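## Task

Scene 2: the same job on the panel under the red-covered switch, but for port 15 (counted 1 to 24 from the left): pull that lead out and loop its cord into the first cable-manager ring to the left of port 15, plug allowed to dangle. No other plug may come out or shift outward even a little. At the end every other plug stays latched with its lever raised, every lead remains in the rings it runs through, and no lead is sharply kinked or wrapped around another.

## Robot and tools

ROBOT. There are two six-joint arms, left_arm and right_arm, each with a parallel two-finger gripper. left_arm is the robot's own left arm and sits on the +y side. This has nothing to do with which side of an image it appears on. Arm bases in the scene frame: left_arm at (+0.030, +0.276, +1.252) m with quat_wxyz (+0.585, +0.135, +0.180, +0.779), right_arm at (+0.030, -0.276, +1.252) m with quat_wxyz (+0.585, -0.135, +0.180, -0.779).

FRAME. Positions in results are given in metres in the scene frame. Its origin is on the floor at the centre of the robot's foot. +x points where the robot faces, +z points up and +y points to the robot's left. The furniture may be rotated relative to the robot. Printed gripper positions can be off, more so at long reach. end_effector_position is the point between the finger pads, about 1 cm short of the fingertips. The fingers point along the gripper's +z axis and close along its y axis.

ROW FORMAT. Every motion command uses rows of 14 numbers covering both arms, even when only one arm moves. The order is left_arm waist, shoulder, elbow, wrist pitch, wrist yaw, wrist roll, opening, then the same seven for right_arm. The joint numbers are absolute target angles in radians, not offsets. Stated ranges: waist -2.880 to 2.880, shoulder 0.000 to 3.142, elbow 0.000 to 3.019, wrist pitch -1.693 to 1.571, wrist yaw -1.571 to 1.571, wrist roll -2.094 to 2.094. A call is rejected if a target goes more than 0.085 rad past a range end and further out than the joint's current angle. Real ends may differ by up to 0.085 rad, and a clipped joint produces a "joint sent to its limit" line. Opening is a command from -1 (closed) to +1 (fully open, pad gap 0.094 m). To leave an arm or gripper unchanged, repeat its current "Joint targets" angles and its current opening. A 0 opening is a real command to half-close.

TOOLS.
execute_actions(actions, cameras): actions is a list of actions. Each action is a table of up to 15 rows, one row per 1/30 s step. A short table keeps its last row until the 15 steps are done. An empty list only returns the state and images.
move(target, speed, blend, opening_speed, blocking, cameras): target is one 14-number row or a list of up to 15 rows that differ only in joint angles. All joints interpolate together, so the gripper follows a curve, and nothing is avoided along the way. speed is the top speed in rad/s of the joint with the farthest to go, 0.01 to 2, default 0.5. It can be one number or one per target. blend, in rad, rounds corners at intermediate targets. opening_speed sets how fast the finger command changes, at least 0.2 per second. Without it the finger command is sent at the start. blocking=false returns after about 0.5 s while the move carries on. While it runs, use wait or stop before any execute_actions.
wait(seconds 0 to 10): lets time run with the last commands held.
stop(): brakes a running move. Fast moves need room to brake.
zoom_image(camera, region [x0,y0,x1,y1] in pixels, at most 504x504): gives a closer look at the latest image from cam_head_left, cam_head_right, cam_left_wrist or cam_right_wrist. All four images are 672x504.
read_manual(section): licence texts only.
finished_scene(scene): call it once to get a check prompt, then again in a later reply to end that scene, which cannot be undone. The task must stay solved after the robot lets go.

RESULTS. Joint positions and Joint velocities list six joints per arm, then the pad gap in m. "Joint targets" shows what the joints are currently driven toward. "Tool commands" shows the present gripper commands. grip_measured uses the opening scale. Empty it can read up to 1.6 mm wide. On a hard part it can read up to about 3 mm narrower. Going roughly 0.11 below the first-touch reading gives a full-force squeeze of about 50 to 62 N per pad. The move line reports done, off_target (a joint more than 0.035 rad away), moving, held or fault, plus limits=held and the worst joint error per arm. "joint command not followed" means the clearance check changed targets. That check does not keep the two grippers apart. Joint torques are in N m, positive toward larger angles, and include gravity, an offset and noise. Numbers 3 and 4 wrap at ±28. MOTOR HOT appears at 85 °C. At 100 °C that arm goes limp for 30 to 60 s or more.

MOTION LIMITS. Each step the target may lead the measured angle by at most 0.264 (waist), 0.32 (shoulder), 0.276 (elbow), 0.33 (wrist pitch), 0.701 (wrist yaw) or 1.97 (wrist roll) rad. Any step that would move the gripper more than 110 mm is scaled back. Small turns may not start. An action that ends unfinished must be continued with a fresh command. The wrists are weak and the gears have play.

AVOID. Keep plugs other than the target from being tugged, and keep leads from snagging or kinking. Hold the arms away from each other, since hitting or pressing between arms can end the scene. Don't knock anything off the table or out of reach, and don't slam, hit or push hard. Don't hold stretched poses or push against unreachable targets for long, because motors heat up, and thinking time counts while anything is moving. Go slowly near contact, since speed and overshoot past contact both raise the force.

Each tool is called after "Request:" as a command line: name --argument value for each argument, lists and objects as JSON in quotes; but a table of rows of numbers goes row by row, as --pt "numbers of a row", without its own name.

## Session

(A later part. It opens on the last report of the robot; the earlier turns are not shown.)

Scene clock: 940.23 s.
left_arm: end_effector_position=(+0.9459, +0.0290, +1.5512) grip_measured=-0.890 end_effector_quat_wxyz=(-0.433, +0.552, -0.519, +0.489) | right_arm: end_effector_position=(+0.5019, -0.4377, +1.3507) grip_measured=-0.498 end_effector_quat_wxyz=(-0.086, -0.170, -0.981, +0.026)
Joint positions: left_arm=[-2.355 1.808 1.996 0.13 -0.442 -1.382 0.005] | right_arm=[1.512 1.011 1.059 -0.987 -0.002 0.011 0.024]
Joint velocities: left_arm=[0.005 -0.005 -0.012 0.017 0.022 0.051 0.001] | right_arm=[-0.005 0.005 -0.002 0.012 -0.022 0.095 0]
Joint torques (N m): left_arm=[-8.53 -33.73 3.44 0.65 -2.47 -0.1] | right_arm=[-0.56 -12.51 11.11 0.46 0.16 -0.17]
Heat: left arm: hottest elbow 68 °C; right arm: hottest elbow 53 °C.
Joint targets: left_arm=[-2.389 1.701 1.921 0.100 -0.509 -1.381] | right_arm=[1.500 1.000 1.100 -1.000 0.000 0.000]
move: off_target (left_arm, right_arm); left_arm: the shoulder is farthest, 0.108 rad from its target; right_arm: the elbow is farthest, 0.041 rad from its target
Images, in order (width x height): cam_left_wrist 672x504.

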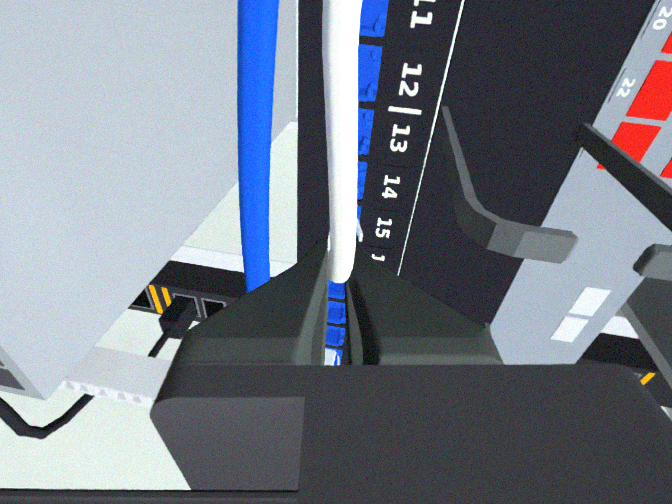

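Request:
move --pt "-2.38 1.78 2.0 0.06 -0.505 -1.38 -0.45 1.5 1.0 1.1 -1.0 0 0 -0.5" --speed 0.2 --opening_speed 1 --cameras '["cam_left_wrist"]'

Request:
zoom_image --camera "cam_left_wrist" --region '[200, 80, 450, 320]'

Scene clock: 958.67 s.
left_arm: end_effector_position=(+0.9315, +0.0350, +1.5512) grip_measured=-0.454 end_effector_quat_wxyz=(-0.432, +0.570, -0.530, +0.456) | right_arm: end_effector_position=(+0.5019, -0.4377, +1.3507) grip_measured=-0.498 end_effector_quat_wxyz=(-0.086, -0.170, -0.981, +0.026)
Joint positions: left_arm=[-2.37 1.77 1.965 0.065 -0.512 -1.382 0.026] | right_arm=[1.512 1.011 1.059 -0.987 -0.002 0.011 0.024]
Joint velocities: left_arm=[-0.005 0.015 0.002 0.002 -0.022 0.037 0] | right_arm=[-0.005 -0.015 0.002 0.017 -0.066 -0.051 -0.001]
Joint torques (N m): left_arm=[-6.24 -22.12 12.72 0.98 0.09 -0.1] | right_arm=[-0.85 -11.46 11.04 0.39 0.15 -0.13]
Heat: left arm: hottest elbow 62 °C; right arm: hottest elbow 53 °C.
Joint targets: left_arm=[-2.380 1.779 1.999 0.047 -0.514 -1.380] | right_arm=[1.500 1.000 1.100 -1.000 0.000 0.000]
move: off_target (right_arm); right_arm: the elbow is farthest, 0.041 rad from its target
Images, in order (width x height): cam_left_wrist 672x504.

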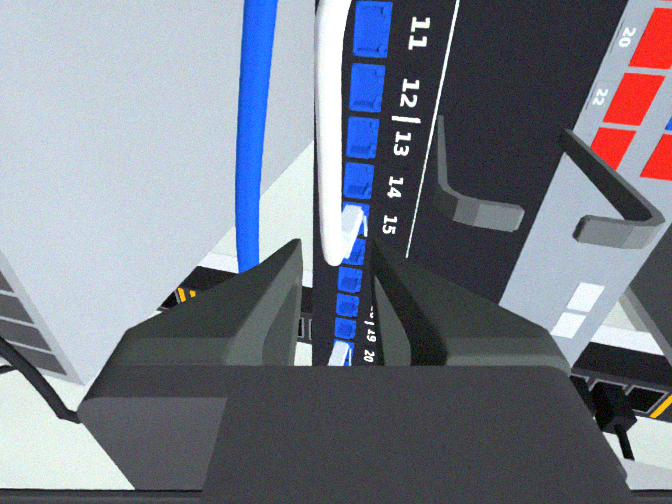

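Scaled by 2.016 from the camera's 672x504 image, which has a finer 960x720 frame.

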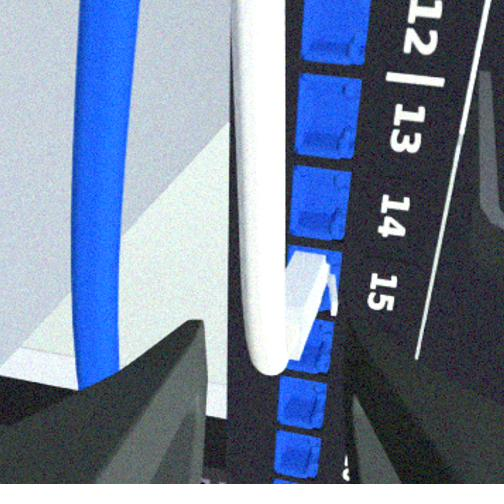

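Request:
move --pt "-2.40 1.80 2.06 0.05 -0.51 -1.38 -0.45 1.5 1.0 1.1 -1.0 0 0 -0.5" --pt "-2.375 1.93 2.25 -0.02 -0.49 -1.38 -0.45 1.5 1.0 1.1 -1.0 0 0 -0.5" --speed 0.2 --cameras '["cam_left_wrist"]'

Request:
zoom_image --camera "cam_left_wrist" --region '[200, 80, 450, 320]'

Scene clock: 971.43 s.
left_arm: end_effector_position=(+0.9574, +0.0247, +1.5576) grip_measured=-0.453 end_effector_quat_wxyz=(-0.432, +0.570, -0.532, +0.453) | right_arm: end_effector_position=(+0.5019, -0.4377, +1.3507) grip_measured=-0.498 end_effector_quat_wxyz=(-0.086, -0.170, -0.981, +0.026)
Joint positions: left_arm=[-2.37 1.859 2.137 -0.024 -0.514 -1.382 0.026] | right_arm=[1.512 1.011 1.059 -0.987 -0.002 0.011 0.024]
Joint velocities: left_arm=[-0.005 -0.005 -0.007 -0.002 0.007 -0.007 0.001] | right_arm=[0.005 -0.005 0.012 0.002 0.037 -0.007 -0.001]
Joint torques (N m): left_arm=[-6.36 -17.38 19.38 1.85 1.06 -0.08] | right_arm=[-0.97 -11.93 11.14 0.43 0.13 -0.19]
Heat: left arm: hottest elbow 61 °C; right arm: hottest elbow 53 °C.
Joint targets: left_arm=[-2.376 1.930 2.249 -0.021 -0.490 -1.379] | right_arm=[1.500 1.000 1.100 -1.000 0.000 0.000]
move: off_target (left_arm, right_arm); left_arm: the elbow is farthest, 0.113 rad from its target; right_arm: the elbow is farthest, 0.041 rad from its target
Images, in order (width x height): cam_left_wrist 672x504.

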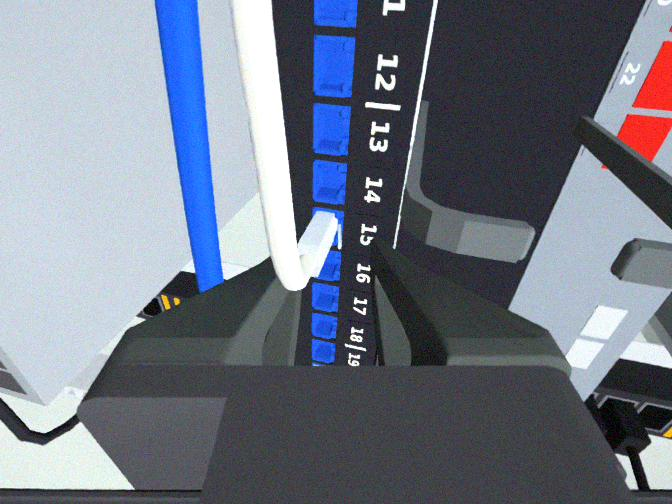

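Scaled by 2.016 from the camera's 672x504 image, which has a finer 960x720 frame.

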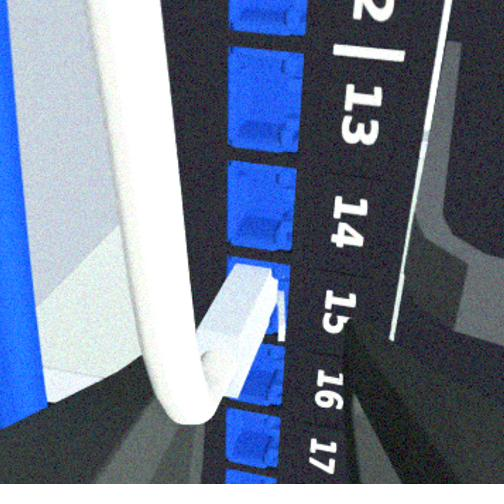

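Request:
move --pt "-2.38 1.80 2.05 0.04 -0.505 -1.38 -0.45 1.5 1.0 1.1 -1.0 0 0 -0.5" --speed 0.2 --cameras '["cam_left_wrist"]'

Request:
zoom_image --camera "cam_left_wrist" --region '[200, 80, 450, 320]'

Scene clock: 986.37 s.
left_arm: end_effector_position=(+0.9469, +0.0253, +1.5486) grip_measured=-0.453 end_effector_quat_wxyz=(-0.429, +0.569, -0.534, +0.455) | right_arm: end_effector_position=(+0.5019, -0.4377, +1.3507) grip_measured=-0.498 end_effector_quat_wxyz=(-0.086, -0.170, -0.981, +0.026)
Joint positions: left_arm=[-2.37 1.827 2.059 0.018 -0.506 -1.384 0.026] | right_arm=[1.512 1.011 1.059 -0.987 -0.002 0.011 0.024]
Joint velocities: left_arm=[-0.005 -0.005 0.012 -0.017 0.051 0.007 -0.001] | right_arm=[-0.015 -0.015 0.007 0.007 0.022 -0.037 -0.001]
Joint torques (N m): left_arm=[-6.48 -26.17 8.91 2.56 0.22 -0.06] | right_arm=[-1.08 -11.87 11.06 0.38 0.1 -0.12]
Heat: left arm: hottest elbow 72 °C; right arm: hottest elbow 53 °C.
Joint targets: left_arm=[-2.380 1.800 2.050 0.040 -0.505 -1.381] | right_arm=[1.500 1.000 1.100 -1.000 0.000 0.000]
move: off_target (right_arm); right_arm: the elbow is farthest, 0.041 rad from its target
Images, in order (width x height): cam_left_wrist 672x504.

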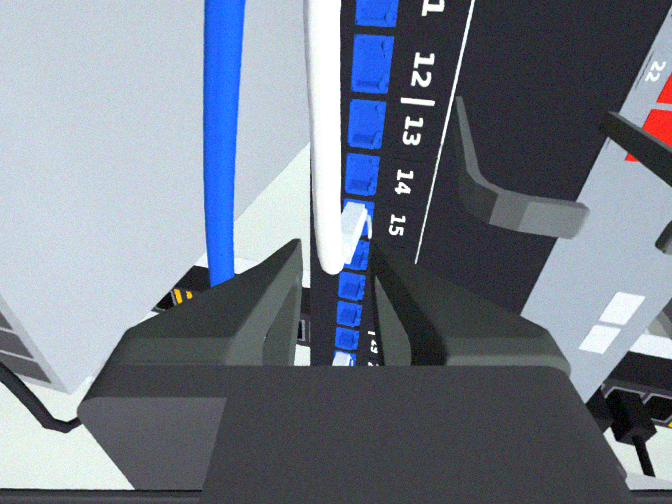

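Scaled by 2.016 from the camera's 672x504 image, which has a finer 960x720 frame.

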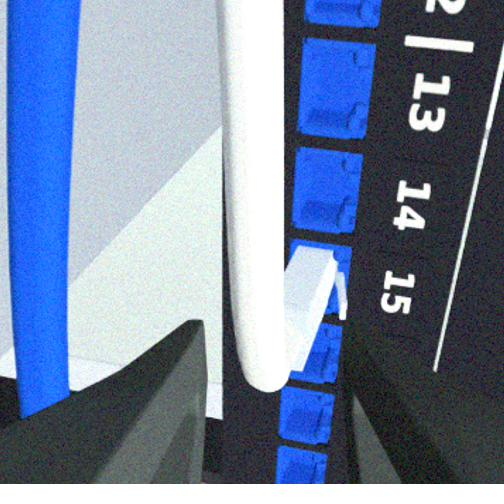

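Request:
move --pt "-2.372 1.89 2.18 -0.01 -0.50 -1.38 -0.45 1.5 1.0 1.1 -1.0 0 0 -0.5" --speed 0.2 --cameras '["cam_left_wrist"]'

Request:
zoom_image --camera "cam_left_wrist" --region '[200, 80, 450, 320]'

Scene clock: 996.70 s.
left_arm: end_effector_position=(+0.9566, +0.0246, +1.5555) grip_measured=-0.453 end_effector_quat_wxyz=(-0.433, +0.569, -0.527, +0.460) | right_arm: end_effector_position=(+0.5019, -0.4377, +1.3507) grip_measured=-0.498 end_effector_quat_wxyz=(-0.086, -0.170, -0.981, +0.026)
Joint positions: left_arm=[-2.368 1.856 2.117 0.009 -0.507 -1.384 0.026] | right_arm=[1.512 1.011 1.059 -0.987 -0.002 0.011 0.024]
Joint velocities: left_arm=[-0.005 -0.015 -0.007 -0.012 -0.066 -0.007 -0.001] | right_arm=[-0.005 -0.005 0.007 0.007 -0.037 0.051 0]
Joint torques (N m): left_arm=[-6.24 -20.84 15.08 0.94 0.44 -0.08] | right_arm=[-1.44 -11.58 10.89 0.34 0.11 -0.15]
Heat: left arm: hottest elbow 69 °C; right arm: hottest elbow 53 °C.
Joint targets: left_arm=[-2.372 1.890 2.180 -0.010 -0.501 -1.380] | right_arm=[1.500 1.000 1.100 -1.000 0.000 0.000]
move: off_target (left_arm, right_arm); left_arm: the elbow is farthest, 0.063 rad from its target; right_arm: the elbow is farthest, 0.041 rad from its target
Images, in order (width x height): cam_left_wrist 672x504.

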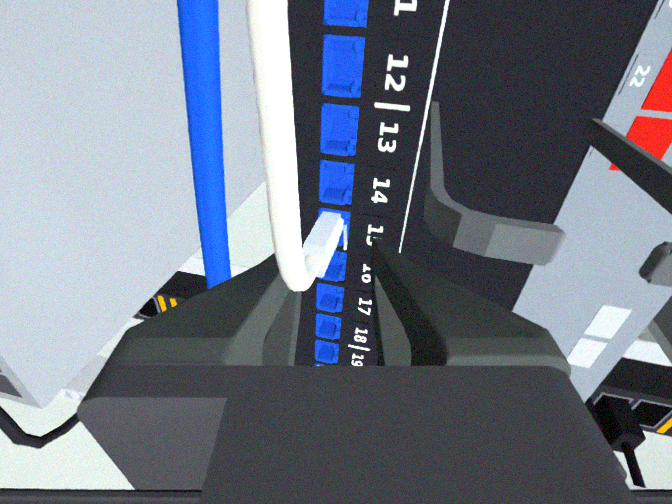

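Scaled by 2.016 from the camera's 672x504 image, which has a finer 960x720 frame.

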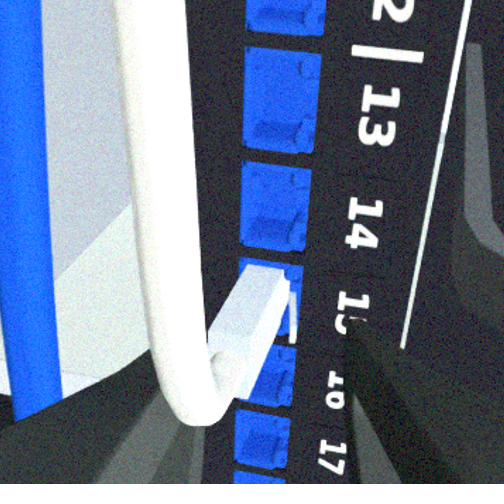

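Request:
move --pt "-2.372 1.925 2.20 -0.005 -0.495 -1.38 -0.45 1.5 1.0 1.1 -1.0 0 0 -0.5" --pt "-2.37 1.94 2.25 -0.005 -0.49 -1.38 -0.45 1.5 1.0 1.1 -1.0 0 0 -0.5" --speed 0.2 --cameras '["cam_left_wrist"]'

Request:
zoom_image --camera "cam_left_wrist" --region '[200, 80, 450, 320]'

Scene clock: 1009.57 s.
left_arm: end_effector_position=(+0.9575, +0.0252, +1.5561) grip_measured=-0.453 end_effector_quat_wxyz=(-0.432, +0.571, -0.530, +0.455) | right_arm: end_effector_position=(+0.5019, -0.4377, +1.3507) grip_measured=-0.498 end_effector_quat_wxyz=(-0.086, -0.170, -0.981, +0.026)
Joint positions: left_arm=[-2.368 1.859 2.131 -0.013 -0.512 -1.384 0.026] | right_arm=[1.512 1.011 1.059 -0.987 -0.002 0.011 0.024]
Joint velocities: left_arm=[0.005 -0.005 -0.007 -0.012 -0.022 0.007 0] | right_arm=[0.005 -0.015 0.002 0.002 -0.037 -0.066 0]
Joint torques (N m): left_arm=[-6.3 -16.32 20.03 1.95 0.99 -0.05] | right_arm=[-1.2 -12.04 11.22 0.44 0.16 -0.16]
Heat: left arm: hottest elbow 70 °C; right arm: hottest elbow 53 °C.
Joint targets: left_arm=[-2.370 1.940 2.251 -0.005 -0.491 -1.380] | right_arm=[1.500 1.000 1.100 -1.000 0.000 0.000]
move: off_target (left_arm, right_arm); left_arm: the elbow is farthest, 0.119 rad from its target; right_arm: the elbow is farthest, 0.041 rad from its target
Images, in order (width x height): cam_left_wrist 672x504.

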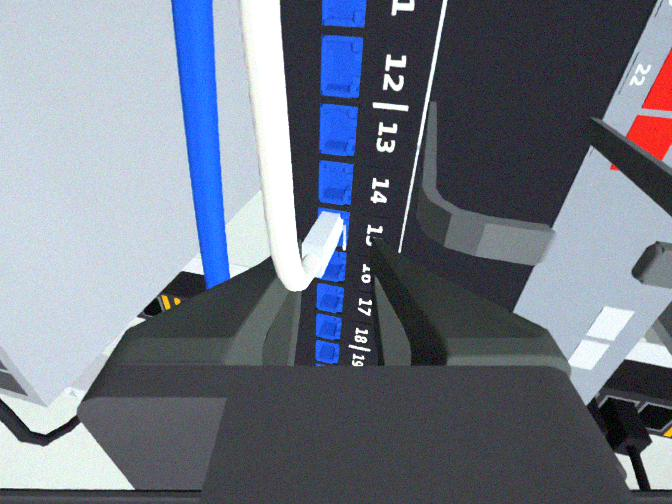

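Scaled by 2.016 from the camera's 672x504 image, which has a finer 960x720 frame.

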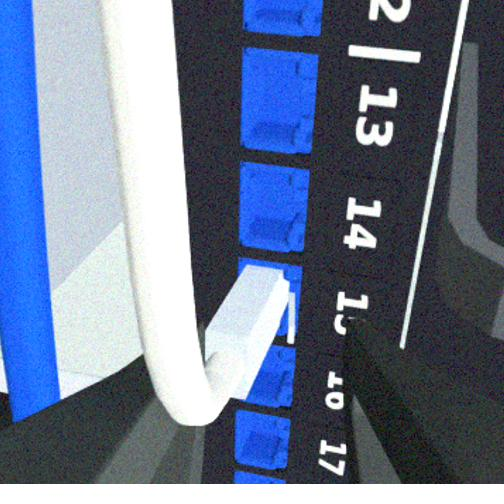

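Request:
move --pt "-2.38 1.80 2.05 0.04 -0.505 -1.38 -0.45 1.5 1.0 1.1 -1.0 0 0 -0.5" --pt "-2.38 1.80 2.03 0.05 -0.505 -1.38 -0.45 1.5 1.0 1.1 -1.0 0 0 -0.5" --speed 0.2 --cameras '[]'

Request:
move --pt "-2.376 1.86 2.10 0.02 -0.50 -1.38 -0.35 1.5 1.0 1.1 -1.0 0 0 -0.5" --pt "-2.372 1.92 2.21 -0.01 -0.495 -1.38 -0.35 1.5 1.0 1.1 -1.0 0 0 -0.5" --speed 0.2 --cameras '["cam_left_wrist"]'

Request:
zoom_image --camera "cam_left_wrist" --region '[200, 80, 450, 320]'

Scene clock: 1034.10 s.
left_arm: end_effector_position=(+0.9452, +0.0252, +1.5429) grip_measured=-0.453 end_effector_quat_wxyz=(-0.428, +0.569, -0.536, +0.454) | right_arm: end_effector_position=(+0.5019, -0.4377, +1.3507) grip_measured=-0.498 end_effector_quat_wxyz=(-0.086, -0.170, -0.981, +0.026)
Joint positions: left_arm=[-2.368 1.824 2.04 0.03 -0.504 -1.384 0.026] | right_arm=[1.512 1.011 1.059 -0.987 -0.002 0.011 0.024]
Joint velocities: left_arm=[-0.005 0.005 0.007 0.002 -0.051 0.066 0] | right_arm=[0.005 -0.005 0.002 -0.012 0.022 -0.037 0]
Joint torques (N m): left_arm=[-6.89 -25.64 8.76 2.33 0.15 -0.06] | right_arm=[-1.08 -12.4 10.99 0.43 0.16 -0.16]
Heat: left arm: hottest elbow 75 °C; right arm: hottest elbow 54 °C.
Joint targets: left_arm=[-2.380 1.801 2.030 0.050 -0.504 -1.380] | right_arm=[1.500 1.000 1.100 -1.000 0.000 0.000]
move: off_target (right_arm); right_arm: the elbow is farthest, 0.041 rad from its target
No camera images: "cameras" was empty.

Scene clock: 1035.53 s.
left_arm: end_effector_position=(+0.9570, +0.0255, +1.5492) grip_measured=-0.353 end_effector_quat_wxyz=(-0.432, +0.571, -0.532, +0.453) | right_arm: end_effector_position=(+0.5019, -0.4377, +1.3507) grip_measured=-0.498 end_effector_quat_wxyz=(-0.086, -0.170, -0.981, +0.026)
Joint positions: left_arm=[-2.365 1.859 2.117 -0.005 -0.511 -1.384 0.03] | right_arm=[1.512 1.011 1.059 -0.987 -0.002 0.011 0.024]
Joint velocities: left_arm=[-0.005 -0.005 -0.007 0.002 0.051 0.037 0] | right_arm=[-0.005 -0.005 -0.012 0.002 -0.095 -0.007 0]
Joint torques (N m): left_arm=[-6.48 -18.43 17.7 1.42 0.74 -0.1] | right_arm=[-1.26 -12.28 11.1 0.43 0.17 -0.14]
Heat: left arm: hottest elbow 75 °C; right arm: hottest elbow 54 °C.
Joint targets: left_arm=[-2.371 1.920 2.210 -0.011 -0.496 -1.380] | right_arm=[1.500 1.000 1.100 -1.000 0.000 0.000]
move: off_target (left_arm, right_arm); left_arm: the elbow is farthest, 0.093 rad from its target; right_arm: the elbow is farthest, 0.041 rad from its target
Images, in order (width x height): cam_left_wrist 672x504.

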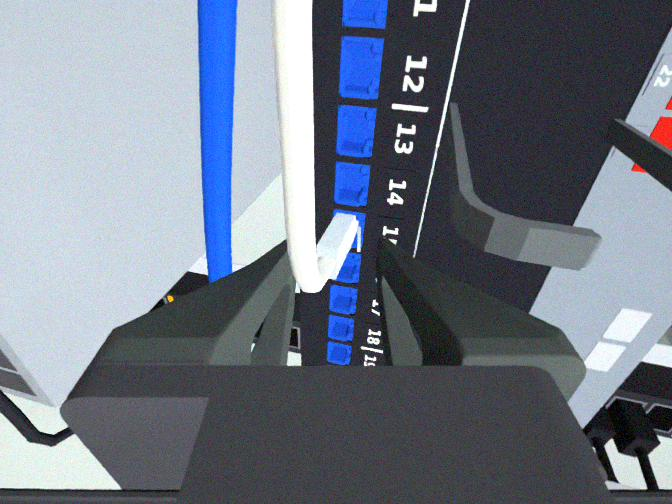

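Scaled by 2.016 from the camera's 672x504 image, which has a finer 960x720 frame.

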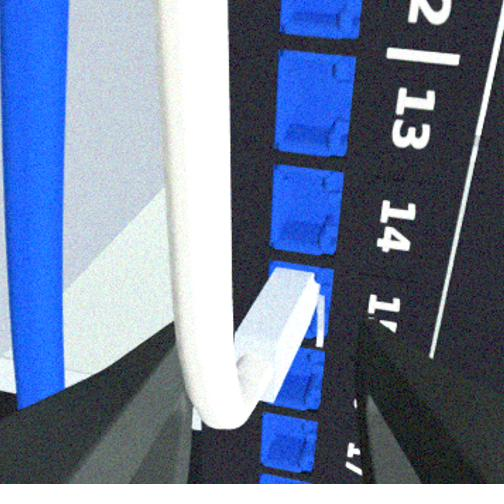

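Request:
move --pt "-2.375 1.84 2.09 0.03 -0.50 -1.38 -0.35 1.5 1.0 1.1 -1.0 0 0 -0.5" --pt "-2.335 1.84 2.09 0.03 -0.485 -1.38 -0.35 1.5 1.0 1.1 -1.0 0 0 -0.5" --pt "-2.335 1.885 2.17 0.0 -0.485 -1.38 -0.35 1.5 1.0 1.1 -1.0 0 0 -0.5" --speed 0.2 --cameras '["cam_left_wrist"]'

Request:
zoom_image --camera "cam_left_wrist" --region '[200, 80, 450, 320]'

Scene clock: 1074.17 s.
left_arm: end_effector_position=(+0.9567, +0.0250, +1.5488) grip_measured=-0.353 end_effector_quat_wxyz=(-0.430, +0.566, -0.532, +0.460) | right_arm: end_effector_position=(+0.5019, -0.4377, +1.3507) grip_measured=-0.498 end_effector_quat_wxyz=(-0.086, -0.170, -0.981, +0.026)
Joint positions: left_arm=[-2.362 1.855 2.103 0.012 -0.492 -1.384 0.03] | right_arm=[1.512 1.011 1.059 -0.987 -0.002 0.011 0.024]
Joint velocities: left_arm=[-0.005 0.005 0.012 0.012 0.022 0.022 0.002] | right_arm=[-0.015 -0.015 -0.002 -0.007 0.037 0.022 -0.001]
Joint torques (N m): left_arm=[-4.07 -21.07 15.31 1.32 0.49 -0.02] | right_arm=[-1.49 -11.75 11.11 0.36 0.17 -0.15]
Heat: left arm: hottest elbow 75 °C; right arm: hottest elbow 54 °C.
Joint targets: left_arm=[-2.336 1.884 2.170 0.001 -0.484 -1.380] | right_arm=[1.500 1.000 1.100 -1.000 0.000 0.000]
move: off_target (left_arm, right_arm); left_arm: the elbow is farthest, 0.067 rad from its target; right_arm: the elbow is farthest, 0.041 rad from its target
Images, in order (width x height): cam_left_wrist 672x504.

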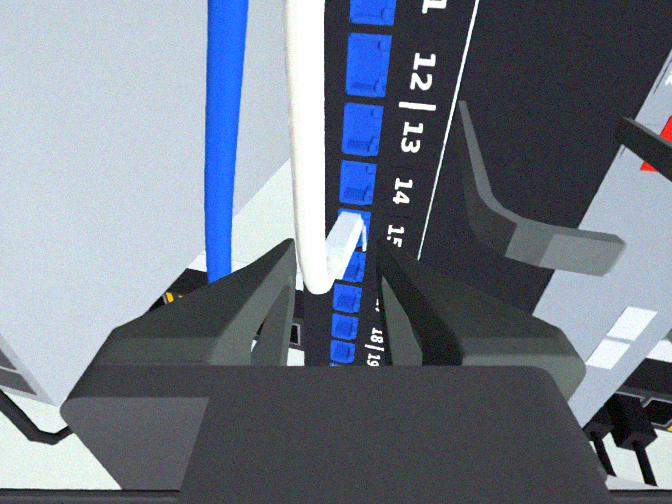

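Scaled by 2.016 from the camera's 672x504 image, which has a finer 960x720 frame.

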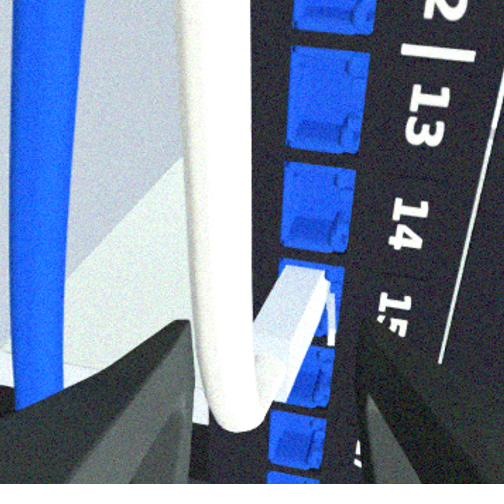

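Request:
move --pt "-2.318 1.85 2.10 0.03 -0.485 -1.38 -0.35 1.5 1.0 1.1 -1.0 0 0 -0.5" --speed 0.2 --cameras '["cam_left_wrist"]'

Request:
zoom_image --camera "cam_left_wrist" --region '[200, 80, 450, 320]'

Scene clock: 1080.93 s.
left_arm: end_effector_position=(+0.9567, +0.0250, +1.5488) grip_measured=-0.353 end_effector_quat_wxyz=(-0.430, +0.566, -0.532, +0.460) | right_arm: end_effector_position=(+0.5019, -0.4377, +1.3507) grip_measured=-0.498 end_effector_quat_wxyz=(-0.086, -0.170, -0.981, +0.026)
Joint positions: left_arm=[-2.362 1.855 2.103 0.012 -0.492 -1.384 0.03] | right_arm=[1.512 1.011 1.059 -0.987 -0.002 0.011 0.024]
Joint velocities: left_arm=[0.005 -0.005 -0.002 -0.007 -0.051 -0.007 -0.001] | right_arm=[-0.005 -0.005 -0.002 -0.012 0.007 0.037 0]
Joint torques (N m): left_arm=[-2.78 -24.12 9.46 2.25 0.41 -0.09] | right_arm=[-0.56 -12.75 11.18 0.2 0.19 -0.14]
Heat: left arm: hottest elbow 77 °C; right arm: hottest elbow 54 °C.
Joint targets: left_arm=[-2.319 1.850 2.100 0.030 -0.485 -1.380] | right_arm=[1.500 1.000 1.100 -1.000 0.000 0.000]
move: off_target (left_arm, right_arm); left_arm: the waist is farthest, 0.044 rad from its target; right_arm: the elbow is farthest, 0.041 rad from its target
Images, in order (width x height): cam_left_wrist 672x504.

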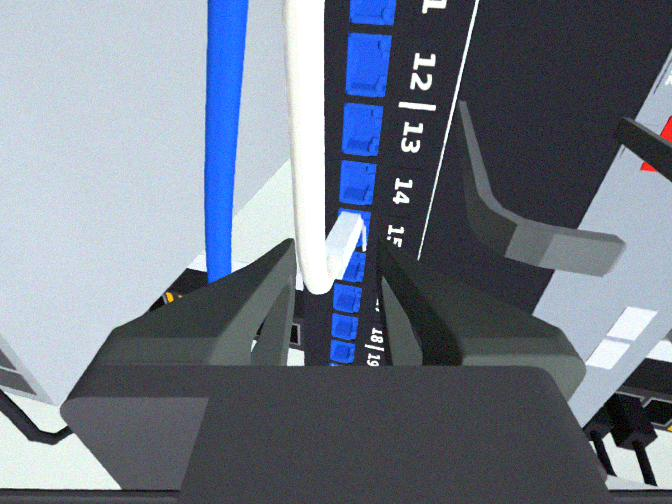

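Scaled by 2.016 from the camera's 672x504 image, which has a finer 960x720 frame.

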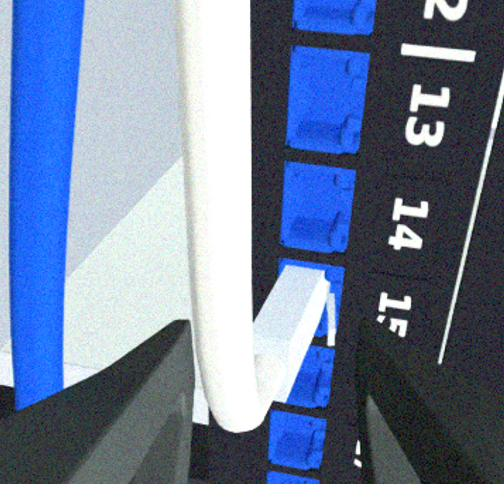

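Request:
move --pt "-2.325 1.79 2.01 0.06 -0.49 -1.38 -0.35 1.5 1.0 1.1 -1.0 0 0 -0.5" --pt "-2.30 1.81 2.03 0.05 -0.485 -1.38 -0.35 1.5 1.0 1.1 -1.0 0 0 -0.5" --speed 0.2 --cameras '[]'

Scene clock: 1087.50 s.
left_arm: end_effector_position=(+0.9504, +0.0402, +1.5422) grip_measured=-0.353 end_effector_quat_wxyz=(-0.432, +0.563, -0.537, +0.456) | right_arm: end_effector_position=(+0.5019, -0.4377, +1.3507) grip_measured=-0.498 end_effector_quat_wxyz=(-0.086, -0.170, -0.981, +0.026)
Joint positions: left_arm=[-2.342 1.815 2.031 0.036 -0.472 -1.378 0.03] | right_arm=[1.512 1.011 1.059 -0.987 -0.002 0.011 0.024]
Joint velocities: left_arm=[-0.005 -0.005 -0.007 -0.002 -0.051 -0.037 0.001] | right_arm=[-0.005 -0.005 -0.007 -0.022 -0.037 -0.037 0.001]
Joint torques (N m): left_arm=[-2.61 -24.12 9.59 2.17 -0.05 -0.08] | right_arm=[-1.14 -11.87 11.11 0.31 0.14 -0.1]
Heat: left arm: hottest elbow 76 °C; right arm: hottest elbow 54 °C.
Joint targets: left_arm=[-2.300 1.810 2.030 0.049 -0.477 -1.374] | right_arm=[1.500 1.000 1.100 -1.000 0.000 0.000]
move: off_target (left_arm, right_arm); left_arm: the waist is farthest, 0.042 rad from its target; right_arm: the elbow is farthest, 0.041 rad from its target
No camera images: "cameras" was empty.

Request:
move --pt "-2.375 1.86 2.10 0.02 -0.49 -1.38 -0.35 1.5 1.0 1.1 -1.0 0 0 -0.5" --pt "-2.375 1.89 2.17 0.0 -0.49 -1.38 -0.35 1.5 1.0 1.1 -1.0 0 0 -0.5" --speed 0.2 --cameras '["cam_left_wrist"]'

Request:
zoom_image --camera "cam_left_wrist" --region '[200, 80, 450, 320]'

Scene clock: 1097.83 s.
left_arm: end_effector_position=(+0.9564, +0.0322, +1.5444) grip_measured=-0.353 end_effector_quat_wxyz=(-0.434, +0.572, -0.530, +0.451) | right_arm: end_effector_position=(+0.5019, -0.4377, +1.3507) grip_measured=-0.498 end_effector_quat_wxyz=(-0.086, -0.170, -0.981, +0.026)
Joint positions: left_arm=[-2.356 1.85 2.092 0.012 -0.509 -1.384 0.03] | right_arm=[1.512 1.011 1.059 -0.987 -0.002 0.011 0.024]
Joint velocities: left_arm=[0.005 -0.005 -0.007 -0.012 0.007 0.022 0] | right_arm=[-0.015 0.005 -0.002 -0.007 0.007 -0.007 0]
Joint torques (N m): left_arm=[-7 -20.25 16.35 1.22 0.57 -0.13] | right_arm=[-1.85 -11.46 10.99 0.36 0.16 -0.13]
Heat: left arm: hottest elbow 73 °C; right arm: hottest elbow 54 °C.
Joint targets: left_arm=[-2.375 1.890 2.170 0.000 -0.499 -1.386] | right_arm=[1.500 1.000 1.100 -1.000 0.000 0.000]
move: off_target (left_arm, right_arm); left_arm: the elbow is farthest, 0.078 rad from its target; right_arm: the elbow is farthest, 0.041 rad from its target
Images, in order (width x height): cam_left_wrist 672x504.

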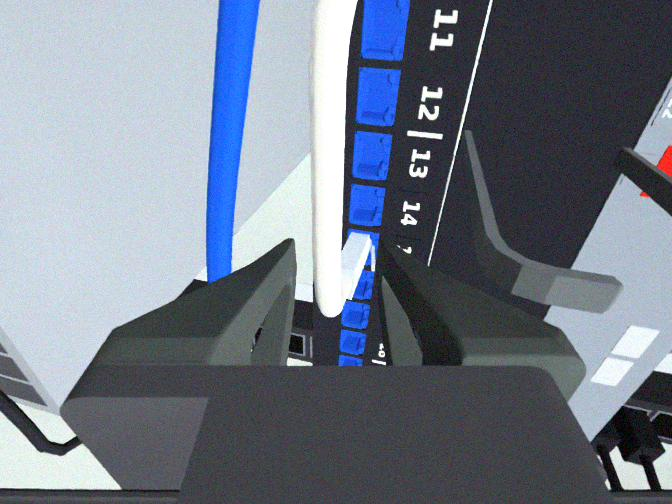

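Scaled by 2.016 from the camera's 672x504 image, which has a finer 960x720 frame.

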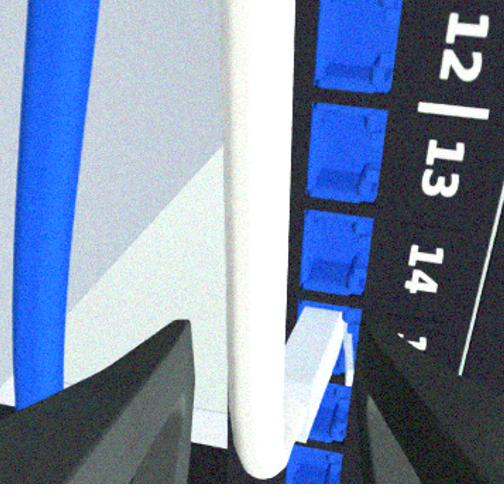

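Request:
move --pt "-2.375 1.89 2.17 0.0 -0.49 -1.38 -1 1.5 1.0 1.1 -1.0 0 0 -0.5" --opening_speed 0.5 --cameras '["cam_left_wrist"]'

Request:
zoom_image --camera "cam_left_wrist" --region '[200, 80, 450, 320]'

Scene clock: 1105.27 s.
left_arm: end_effector_position=(+0.9586, +0.0305, +1.5510) grip_measured=-0.835 end_effector_quat_wxyz=(-0.434, +0.569, -0.528, +0.458) | right_arm: end_effector_position=(+0.5019, -0.4377, +1.3507) grip_measured=-0.498 end_effector_quat_wxyz=(-0.086, -0.170, -0.981, +0.026)
Joint positions: left_arm=[-2.358 1.855 2.109 0.012 -0.5 -1.384 0.008] | right_arm=[1.512 1.011 1.059 -0.987 -0.002 0.011 0.024]
Joint velocities: left_arm=[-0.005 0.005 -0.012 -0.007 0.037 -0.095 -0.001] | right_arm=[0.005 0.005 0.002 -0.002 0.022 0.066 0]
Joint torques (N m): left_arm=[-7.41 -20.54 14.95 1.33 0.53 -0.07] | right_arm=[-1.14 -11.81 11.15 0.5 0.15 -0.12]
Heat: left arm: hottest elbow 74 °C; right arm: hottest elbow 54 °C.
Joint targets: left_arm=[-2.375 1.890 2.171 0.000 -0.490 -1.380] | right_arm=[1.500 1.000 1.100 -1.000 0.000 0.000]
move: off_target (left_arm, right_arm); left_arm: the elbow is farthest, 0.061 rad from its target; right_arm: the elbow is farthest, 0.041 rad from its target
Images, in order (width x height): cam_left_wrist 672x504.

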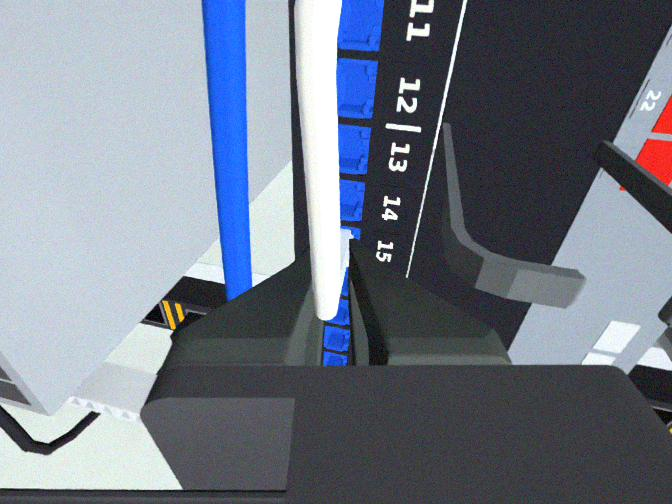

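Scaled by 2.016 from the camera's 672x504 image, which has a finer 960x720 frame.

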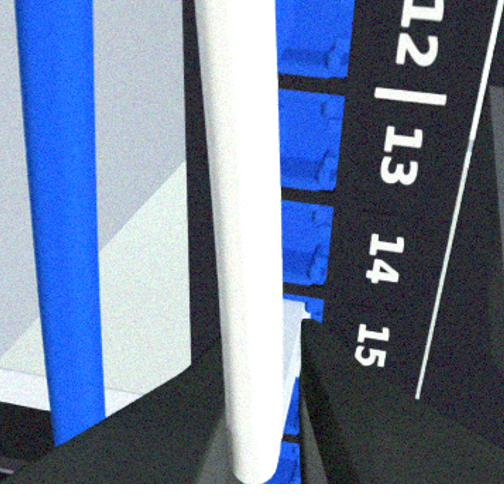

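Request:
move --pt "-2.385 1.76 1.99 0.05 -0.50 -1.38 -1 1.5 1.0 1.1 -1.0 0 0 -0.5" --speed 0.15 --cameras '["cam_left_wrist"]'

Request:
zoom_image --camera "cam_left_wrist" --region '[200, 80, 450, 320]'

Scene clock: 1111.33 s.
left_arm: end_effector_position=(+0.9563, +0.0304, +1.5510) grip_measured=-0.857 end_effector_quat_wxyz=(-0.435, +0.556, -0.518, +0.482) | right_arm: end_effector_position=(+0.5019, -0.4377, +1.3507) grip_measured=-0.498 end_effector_quat_wxyz=(-0.086, -0.170, -0.981, +0.026)
Joint positions: left_arm=[-2.35 1.839 2.056 0.095 -0.454 -1.384 0.007] | right_arm=[1.512 1.011 1.059 -0.987 -0.002 0.011 0.024]
Joint velocities: left_arm=[-0.005 0.005 -0.007 -0.007 -0.007 0.037 -0.001] | right_arm=[0.005 0.005 -0.007 0.012 0.066 -0.007 0]
Joint torques (N m): left_arm=[-8.29 -30.62 4.22 0.42 -1.33 -0.08] | right_arm=[-1.38 -11.28 10.93 0.62 0.15 -0.16]
Heat: left arm: hottest elbow 74 °C; right arm: hottest elbow 54 °C.
Joint targets: left_arm=[-2.384 1.760 1.990 0.062 -0.491 -1.380] | right_arm=[1.500 1.000 1.100 -1.000 0.000 0.000]
move: off_target (left_arm, right_arm); left_arm: the shoulder is farthest, 0.079 rad from its target; right_arm: the elbow is farthest, 0.041 rad from its target
Images, in order (width x height): cam_left_wrist 672x504.

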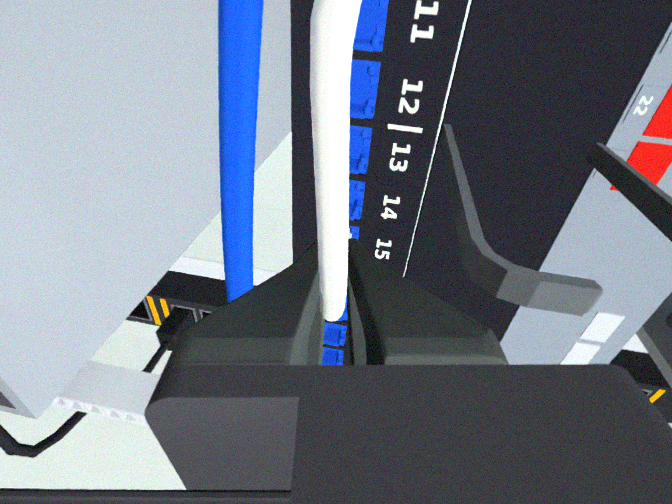

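Scaled by 2.016 from the camera's 672x504 image, which has a finer 960x720 frame.

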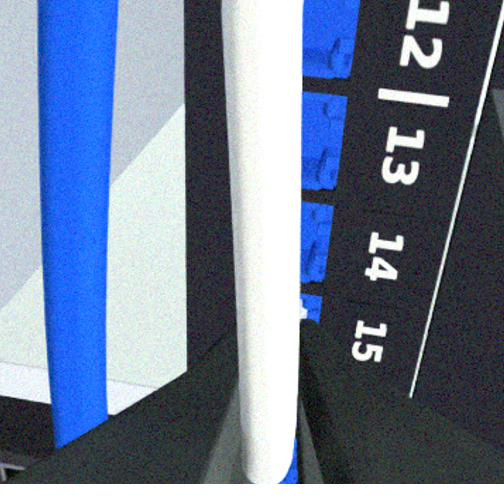

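Request:
move --pt "-2.385 1.72 1.93 0.05 -0.50 -1.38 -1 1.5 1.0 1.1 -1.0 0 0 -0.5" --speed 0.1 --cameras '["cam_left_wrist"]'

Request:
zoom_image --camera "cam_left_wrist" --region '[200, 80, 450, 320]'

Scene clock: 1117.97 s.
left_arm: end_effector_position=(+0.9476, +0.0345, +1.5502) grip_measured=-0.875 end_effector_quat_wxyz=(-0.434, +0.550, -0.528, +0.480) | right_arm: end_effector_position=(+0.5019, -0.4377, +1.3507) grip_measured=-0.498 end_effector_quat_wxyz=(-0.086, -0.170, -0.981, +0.026)
Joint positions: left_arm=[-2.347 1.805 2.003 0.101 -0.44 -1.372 0.006] | right_arm=[1.512 1.011 1.059 -0.987 -0.002 0.011 0.024]
Joint velocities: left_arm=[0.005 -0.015 -0.002 0.007 0.007 0.037 -0.001] | right_arm=[-0.005 0.005 -0.007 -0.002 -0.022 -0.022 -0.001]
Joint torques (N m): left_arm=[-8.59 -31.15 3.41 -0.17 -2.17 -0.1] | right_arm=[-0.67 -11.11 11.08 0.43 0.2 -0.15]
Heat: left arm: hottest elbow 71 °C; right arm: hottest elbow 54 °C.
Joint targets: left_arm=[-2.385 1.720 1.929 0.050 -0.499 -1.370] | right_arm=[1.500 1.000 1.100 -1.000 0.000 0.000]
move: off_target (left_arm, right_arm); left_arm: the shoulder is farthest, 0.085 rad from its target; right_arm: the elbow is farthest, 0.041 rad from its target
Images, in order (width x height): cam_left_wrist 672x504.

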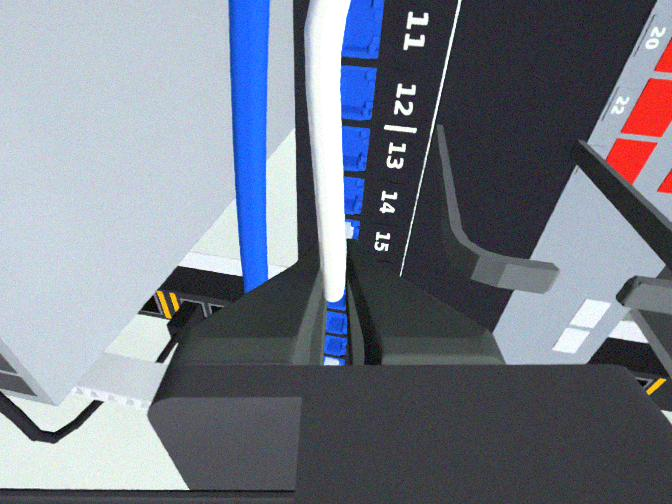

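Scaled by 2.016 from the camera's 672x504 image, which has a finer 960x720 frame.

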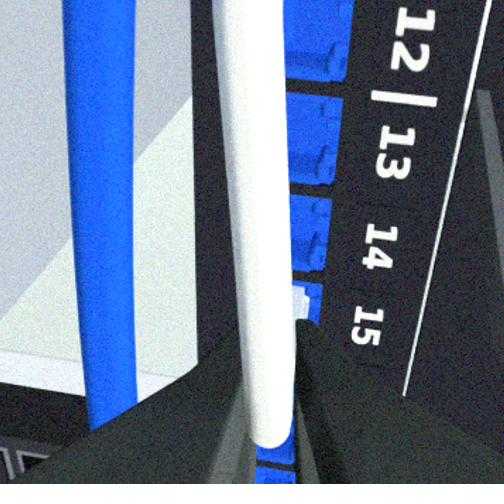

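Request:
move --pt "-2.385 1.67 1.86 0.05 -0.50 -1.38 -1 1.5 1.0 1.1 -1.0 0 0 -0.5" --speed 0.1 --cameras '["cam_left_wrist"]'

Request:
zoom_image --camera "cam_left_wrist" --region '[200, 80, 450, 320]'

Scene clock: 1125.00 s.
left_arm: end_effector_position=(+0.9268, +0.0396, +1.5518) grip_measured=-0.912 end_effector_quat_wxyz=(-0.425, +0.555, -0.536, +0.473) | right_arm: end_effector_position=(+0.5019, -0.4377, +1.3507) grip_measured=-0.498 end_effector_quat_wxyz=(-0.086, -0.170, -0.981, +0.026)
Joint positions: left_arm=[-2.355 1.739 1.913 0.095 -0.448 -1.381 0.004] | right_arm=[1.512 1.011 1.059 -0.987 -0.002 0.011 0.024]
Joint velocities: left_arm=[0.005 -0.005 -0.007 -0.017 0.037 0.051 -0.002] | right_arm=[-0.015 -0.005 0.017 -0.002 0.081 0.022 0]
Joint torques (N m): left_arm=[-7.88 -29.16 5.18 0.08 -1.93 -0.18] | right_arm=[-1.55 -11.63 11.02 0.66 0.13 -0.16]
Heat: left arm: hottest elbow 68 °C; right arm: hottest elbow 54 °C.
Joint targets: left_arm=[-2.386 1.670 1.860 0.049 -0.500 -1.389] | right_arm=[1.500 1.000 1.100 -1.000 0.000 0.000]
move: off_target (left_arm, right_arm); left_arm: the shoulder is farthest, 0.069 rad from its target; right_arm: the elbow is farthest, 0.041 rad from its target
Images, in order (width x height): cam_left_wrist 672x504.

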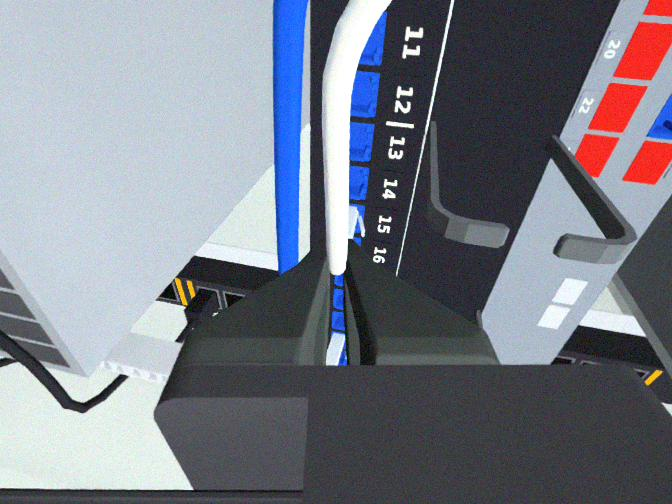

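Scaled by 2.016 from the camera's 672x504 image, which has a finer 960x720 frame.

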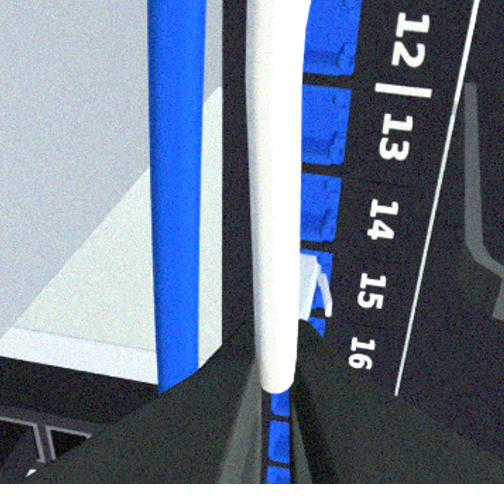

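Request:
move --pt "-2.38 1.72 1.88 0.08 -0.49 -1.38 -0.4 1.5 1.0 1.1 -1.0 0 0 -0.5" --pt "-2.38 1.80 1.865 0.44 -0.43 -1.30 -0.4 1.5 1.0 1.1 -1.0 0 0 -0.5" --speed 0.3 --cameras '["cam_left_wrist"]'

Request:
zoom_image --camera "cam_left_wrist" --region '[200, 80, 450, 320]'

Scene clock: 1154.83 s.
left_arm: end_effector_position=(+0.9293, +0.0331, +1.5589) grip_measured=-0.403 end_effector_quat_wxyz=(-0.477, +0.527, -0.473, +0.521) | right_arm: end_effector_position=(+0.5019, -0.4377, +1.3507) grip_measured=-0.498 end_effector_quat_wxyz=(-0.086, -0.170, -0.981, +0.026)
Joint positions: left_arm=[-2.362 1.784 1.868 0.401 -0.442 -1.316 0.028] | right_arm=[1.512 1.011 1.059 -0.987 -0.002 0.011 0.024]
Joint velocities: left_arm=[0.015 -0.015 0.002 0.002 0.022 0.007 -0.001] | right_arm=[-0.005 -0.005 -0.022 0.002 -0.051 -0.037 0]
Joint torques (N m): left_arm=[-6.65 -21.3 9.18 2.47 0.37 0.03] | right_arm=[-1.38 -11.69 10.95 0.46 0.18 -0.12]
Heat: left arm: hottest elbow 61 °C; right arm: hottest elbow 54 °C.
Joint targets: left_arm=[-2.379 1.799 1.865 0.427 -0.438 -1.301] | right_arm=[1.500 1.000 1.100 -1.000 0.000 0.000]
move: off_target (left_arm, right_arm); left_arm: the wrist pitch is farthest, 0.039 rad from its target; right_arm: the elbow is farthest, 0.041 rad from its target
Images, in order (width x height): cam_left_wrist 672x504.

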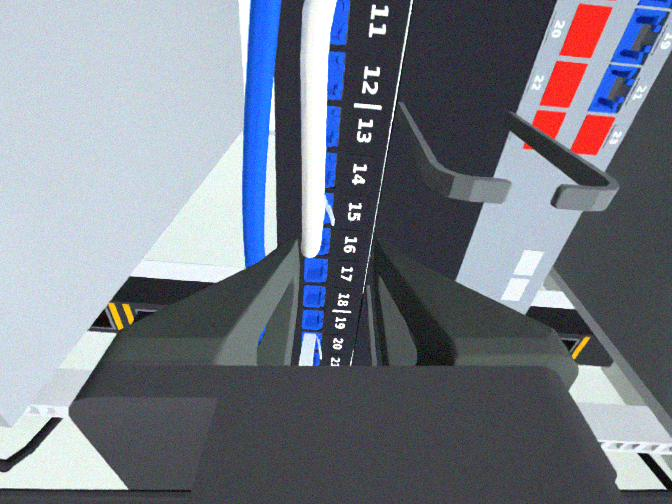

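Scaled by 2.016 from the camera's 672x504 image, which has a finer 960x720 frame.

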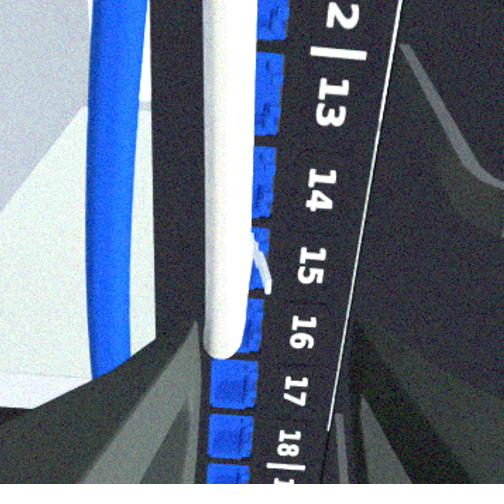

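Request:
move --pt "-2.32 1.80 1.865 0.42 -0.43 -1.30 -0.4 1.5 1.0 1.1 -1.0 0 0 -0.5" --pt "-2.325 1.875 2.035 0.345 -0.415 -1.30 -0.4 1.5 1.0 1.1 -1.0 0 0 -0.5" --speed 0.2 --cameras '["cam_left_wrist"]'

Request:
zoom_image --camera "cam_left_wrist" --region '[200, 80, 450, 320]'

Scene clock: 1169.23 s.
left_arm: end_effector_position=(+0.9543, +0.0338, +1.5526) grip_measured=-0.403 end_effector_quat_wxyz=(-0.481, +0.522, -0.474, +0.521) | right_arm: end_effector_position=(+0.5019, -0.4377, +1.3507) grip_measured=-0.498 end_effector_quat_wxyz=(-0.086, -0.170, -0.981, +0.026)
Joint positions: left_arm=[-2.341 1.851 1.974 0.364 -0.419 -1.315 0.028] | right_arm=[1.512 1.011 1.059 -0.987 -0.002 0.011 0.024]
Joint velocities: left_arm=[-0.005 0.005 0.002 -0.012 0.022 -0.037 -0.002] | right_arm=[-0.005 -0.015 -0.012 0.012 -0.037 0.037 0.001]
Joint torques (N m): left_arm=[-4.78 -21.48 14.56 0.95 0.38 0.03] | right_arm=[-1.55 -11.69 11.11 0.38 0.16 -0.13]
Heat: left arm: hottest elbow 60 °C; right arm: hottest elbow 55 °C.
Joint targets: left_arm=[-2.326 1.875 2.034 0.345 -0.415 -1.300] | right_arm=[1.500 1.000 1.100 -1.000 0.000 0.000]
move: off_target (left_arm, right_arm); left_arm: the elbow is farthest, 0.061 rad from its target; right_arm: the elbow is farthest, 0.041 rad from its target
Images, in order (width x height): cam_left_wrist 672x504.

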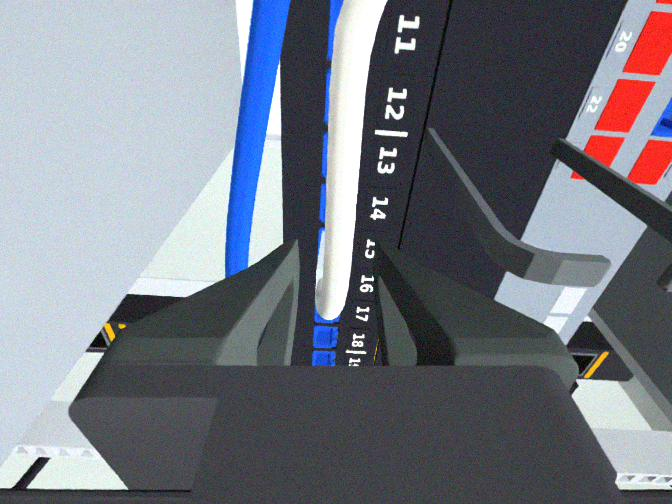

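Scaled by 2.016 from the camera's 672x504 image, which has a finer 960x720 frame.

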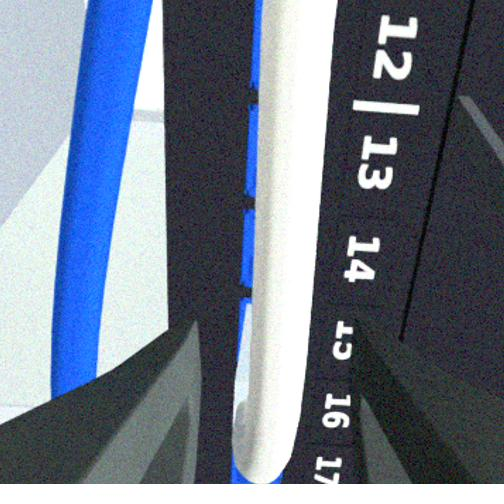

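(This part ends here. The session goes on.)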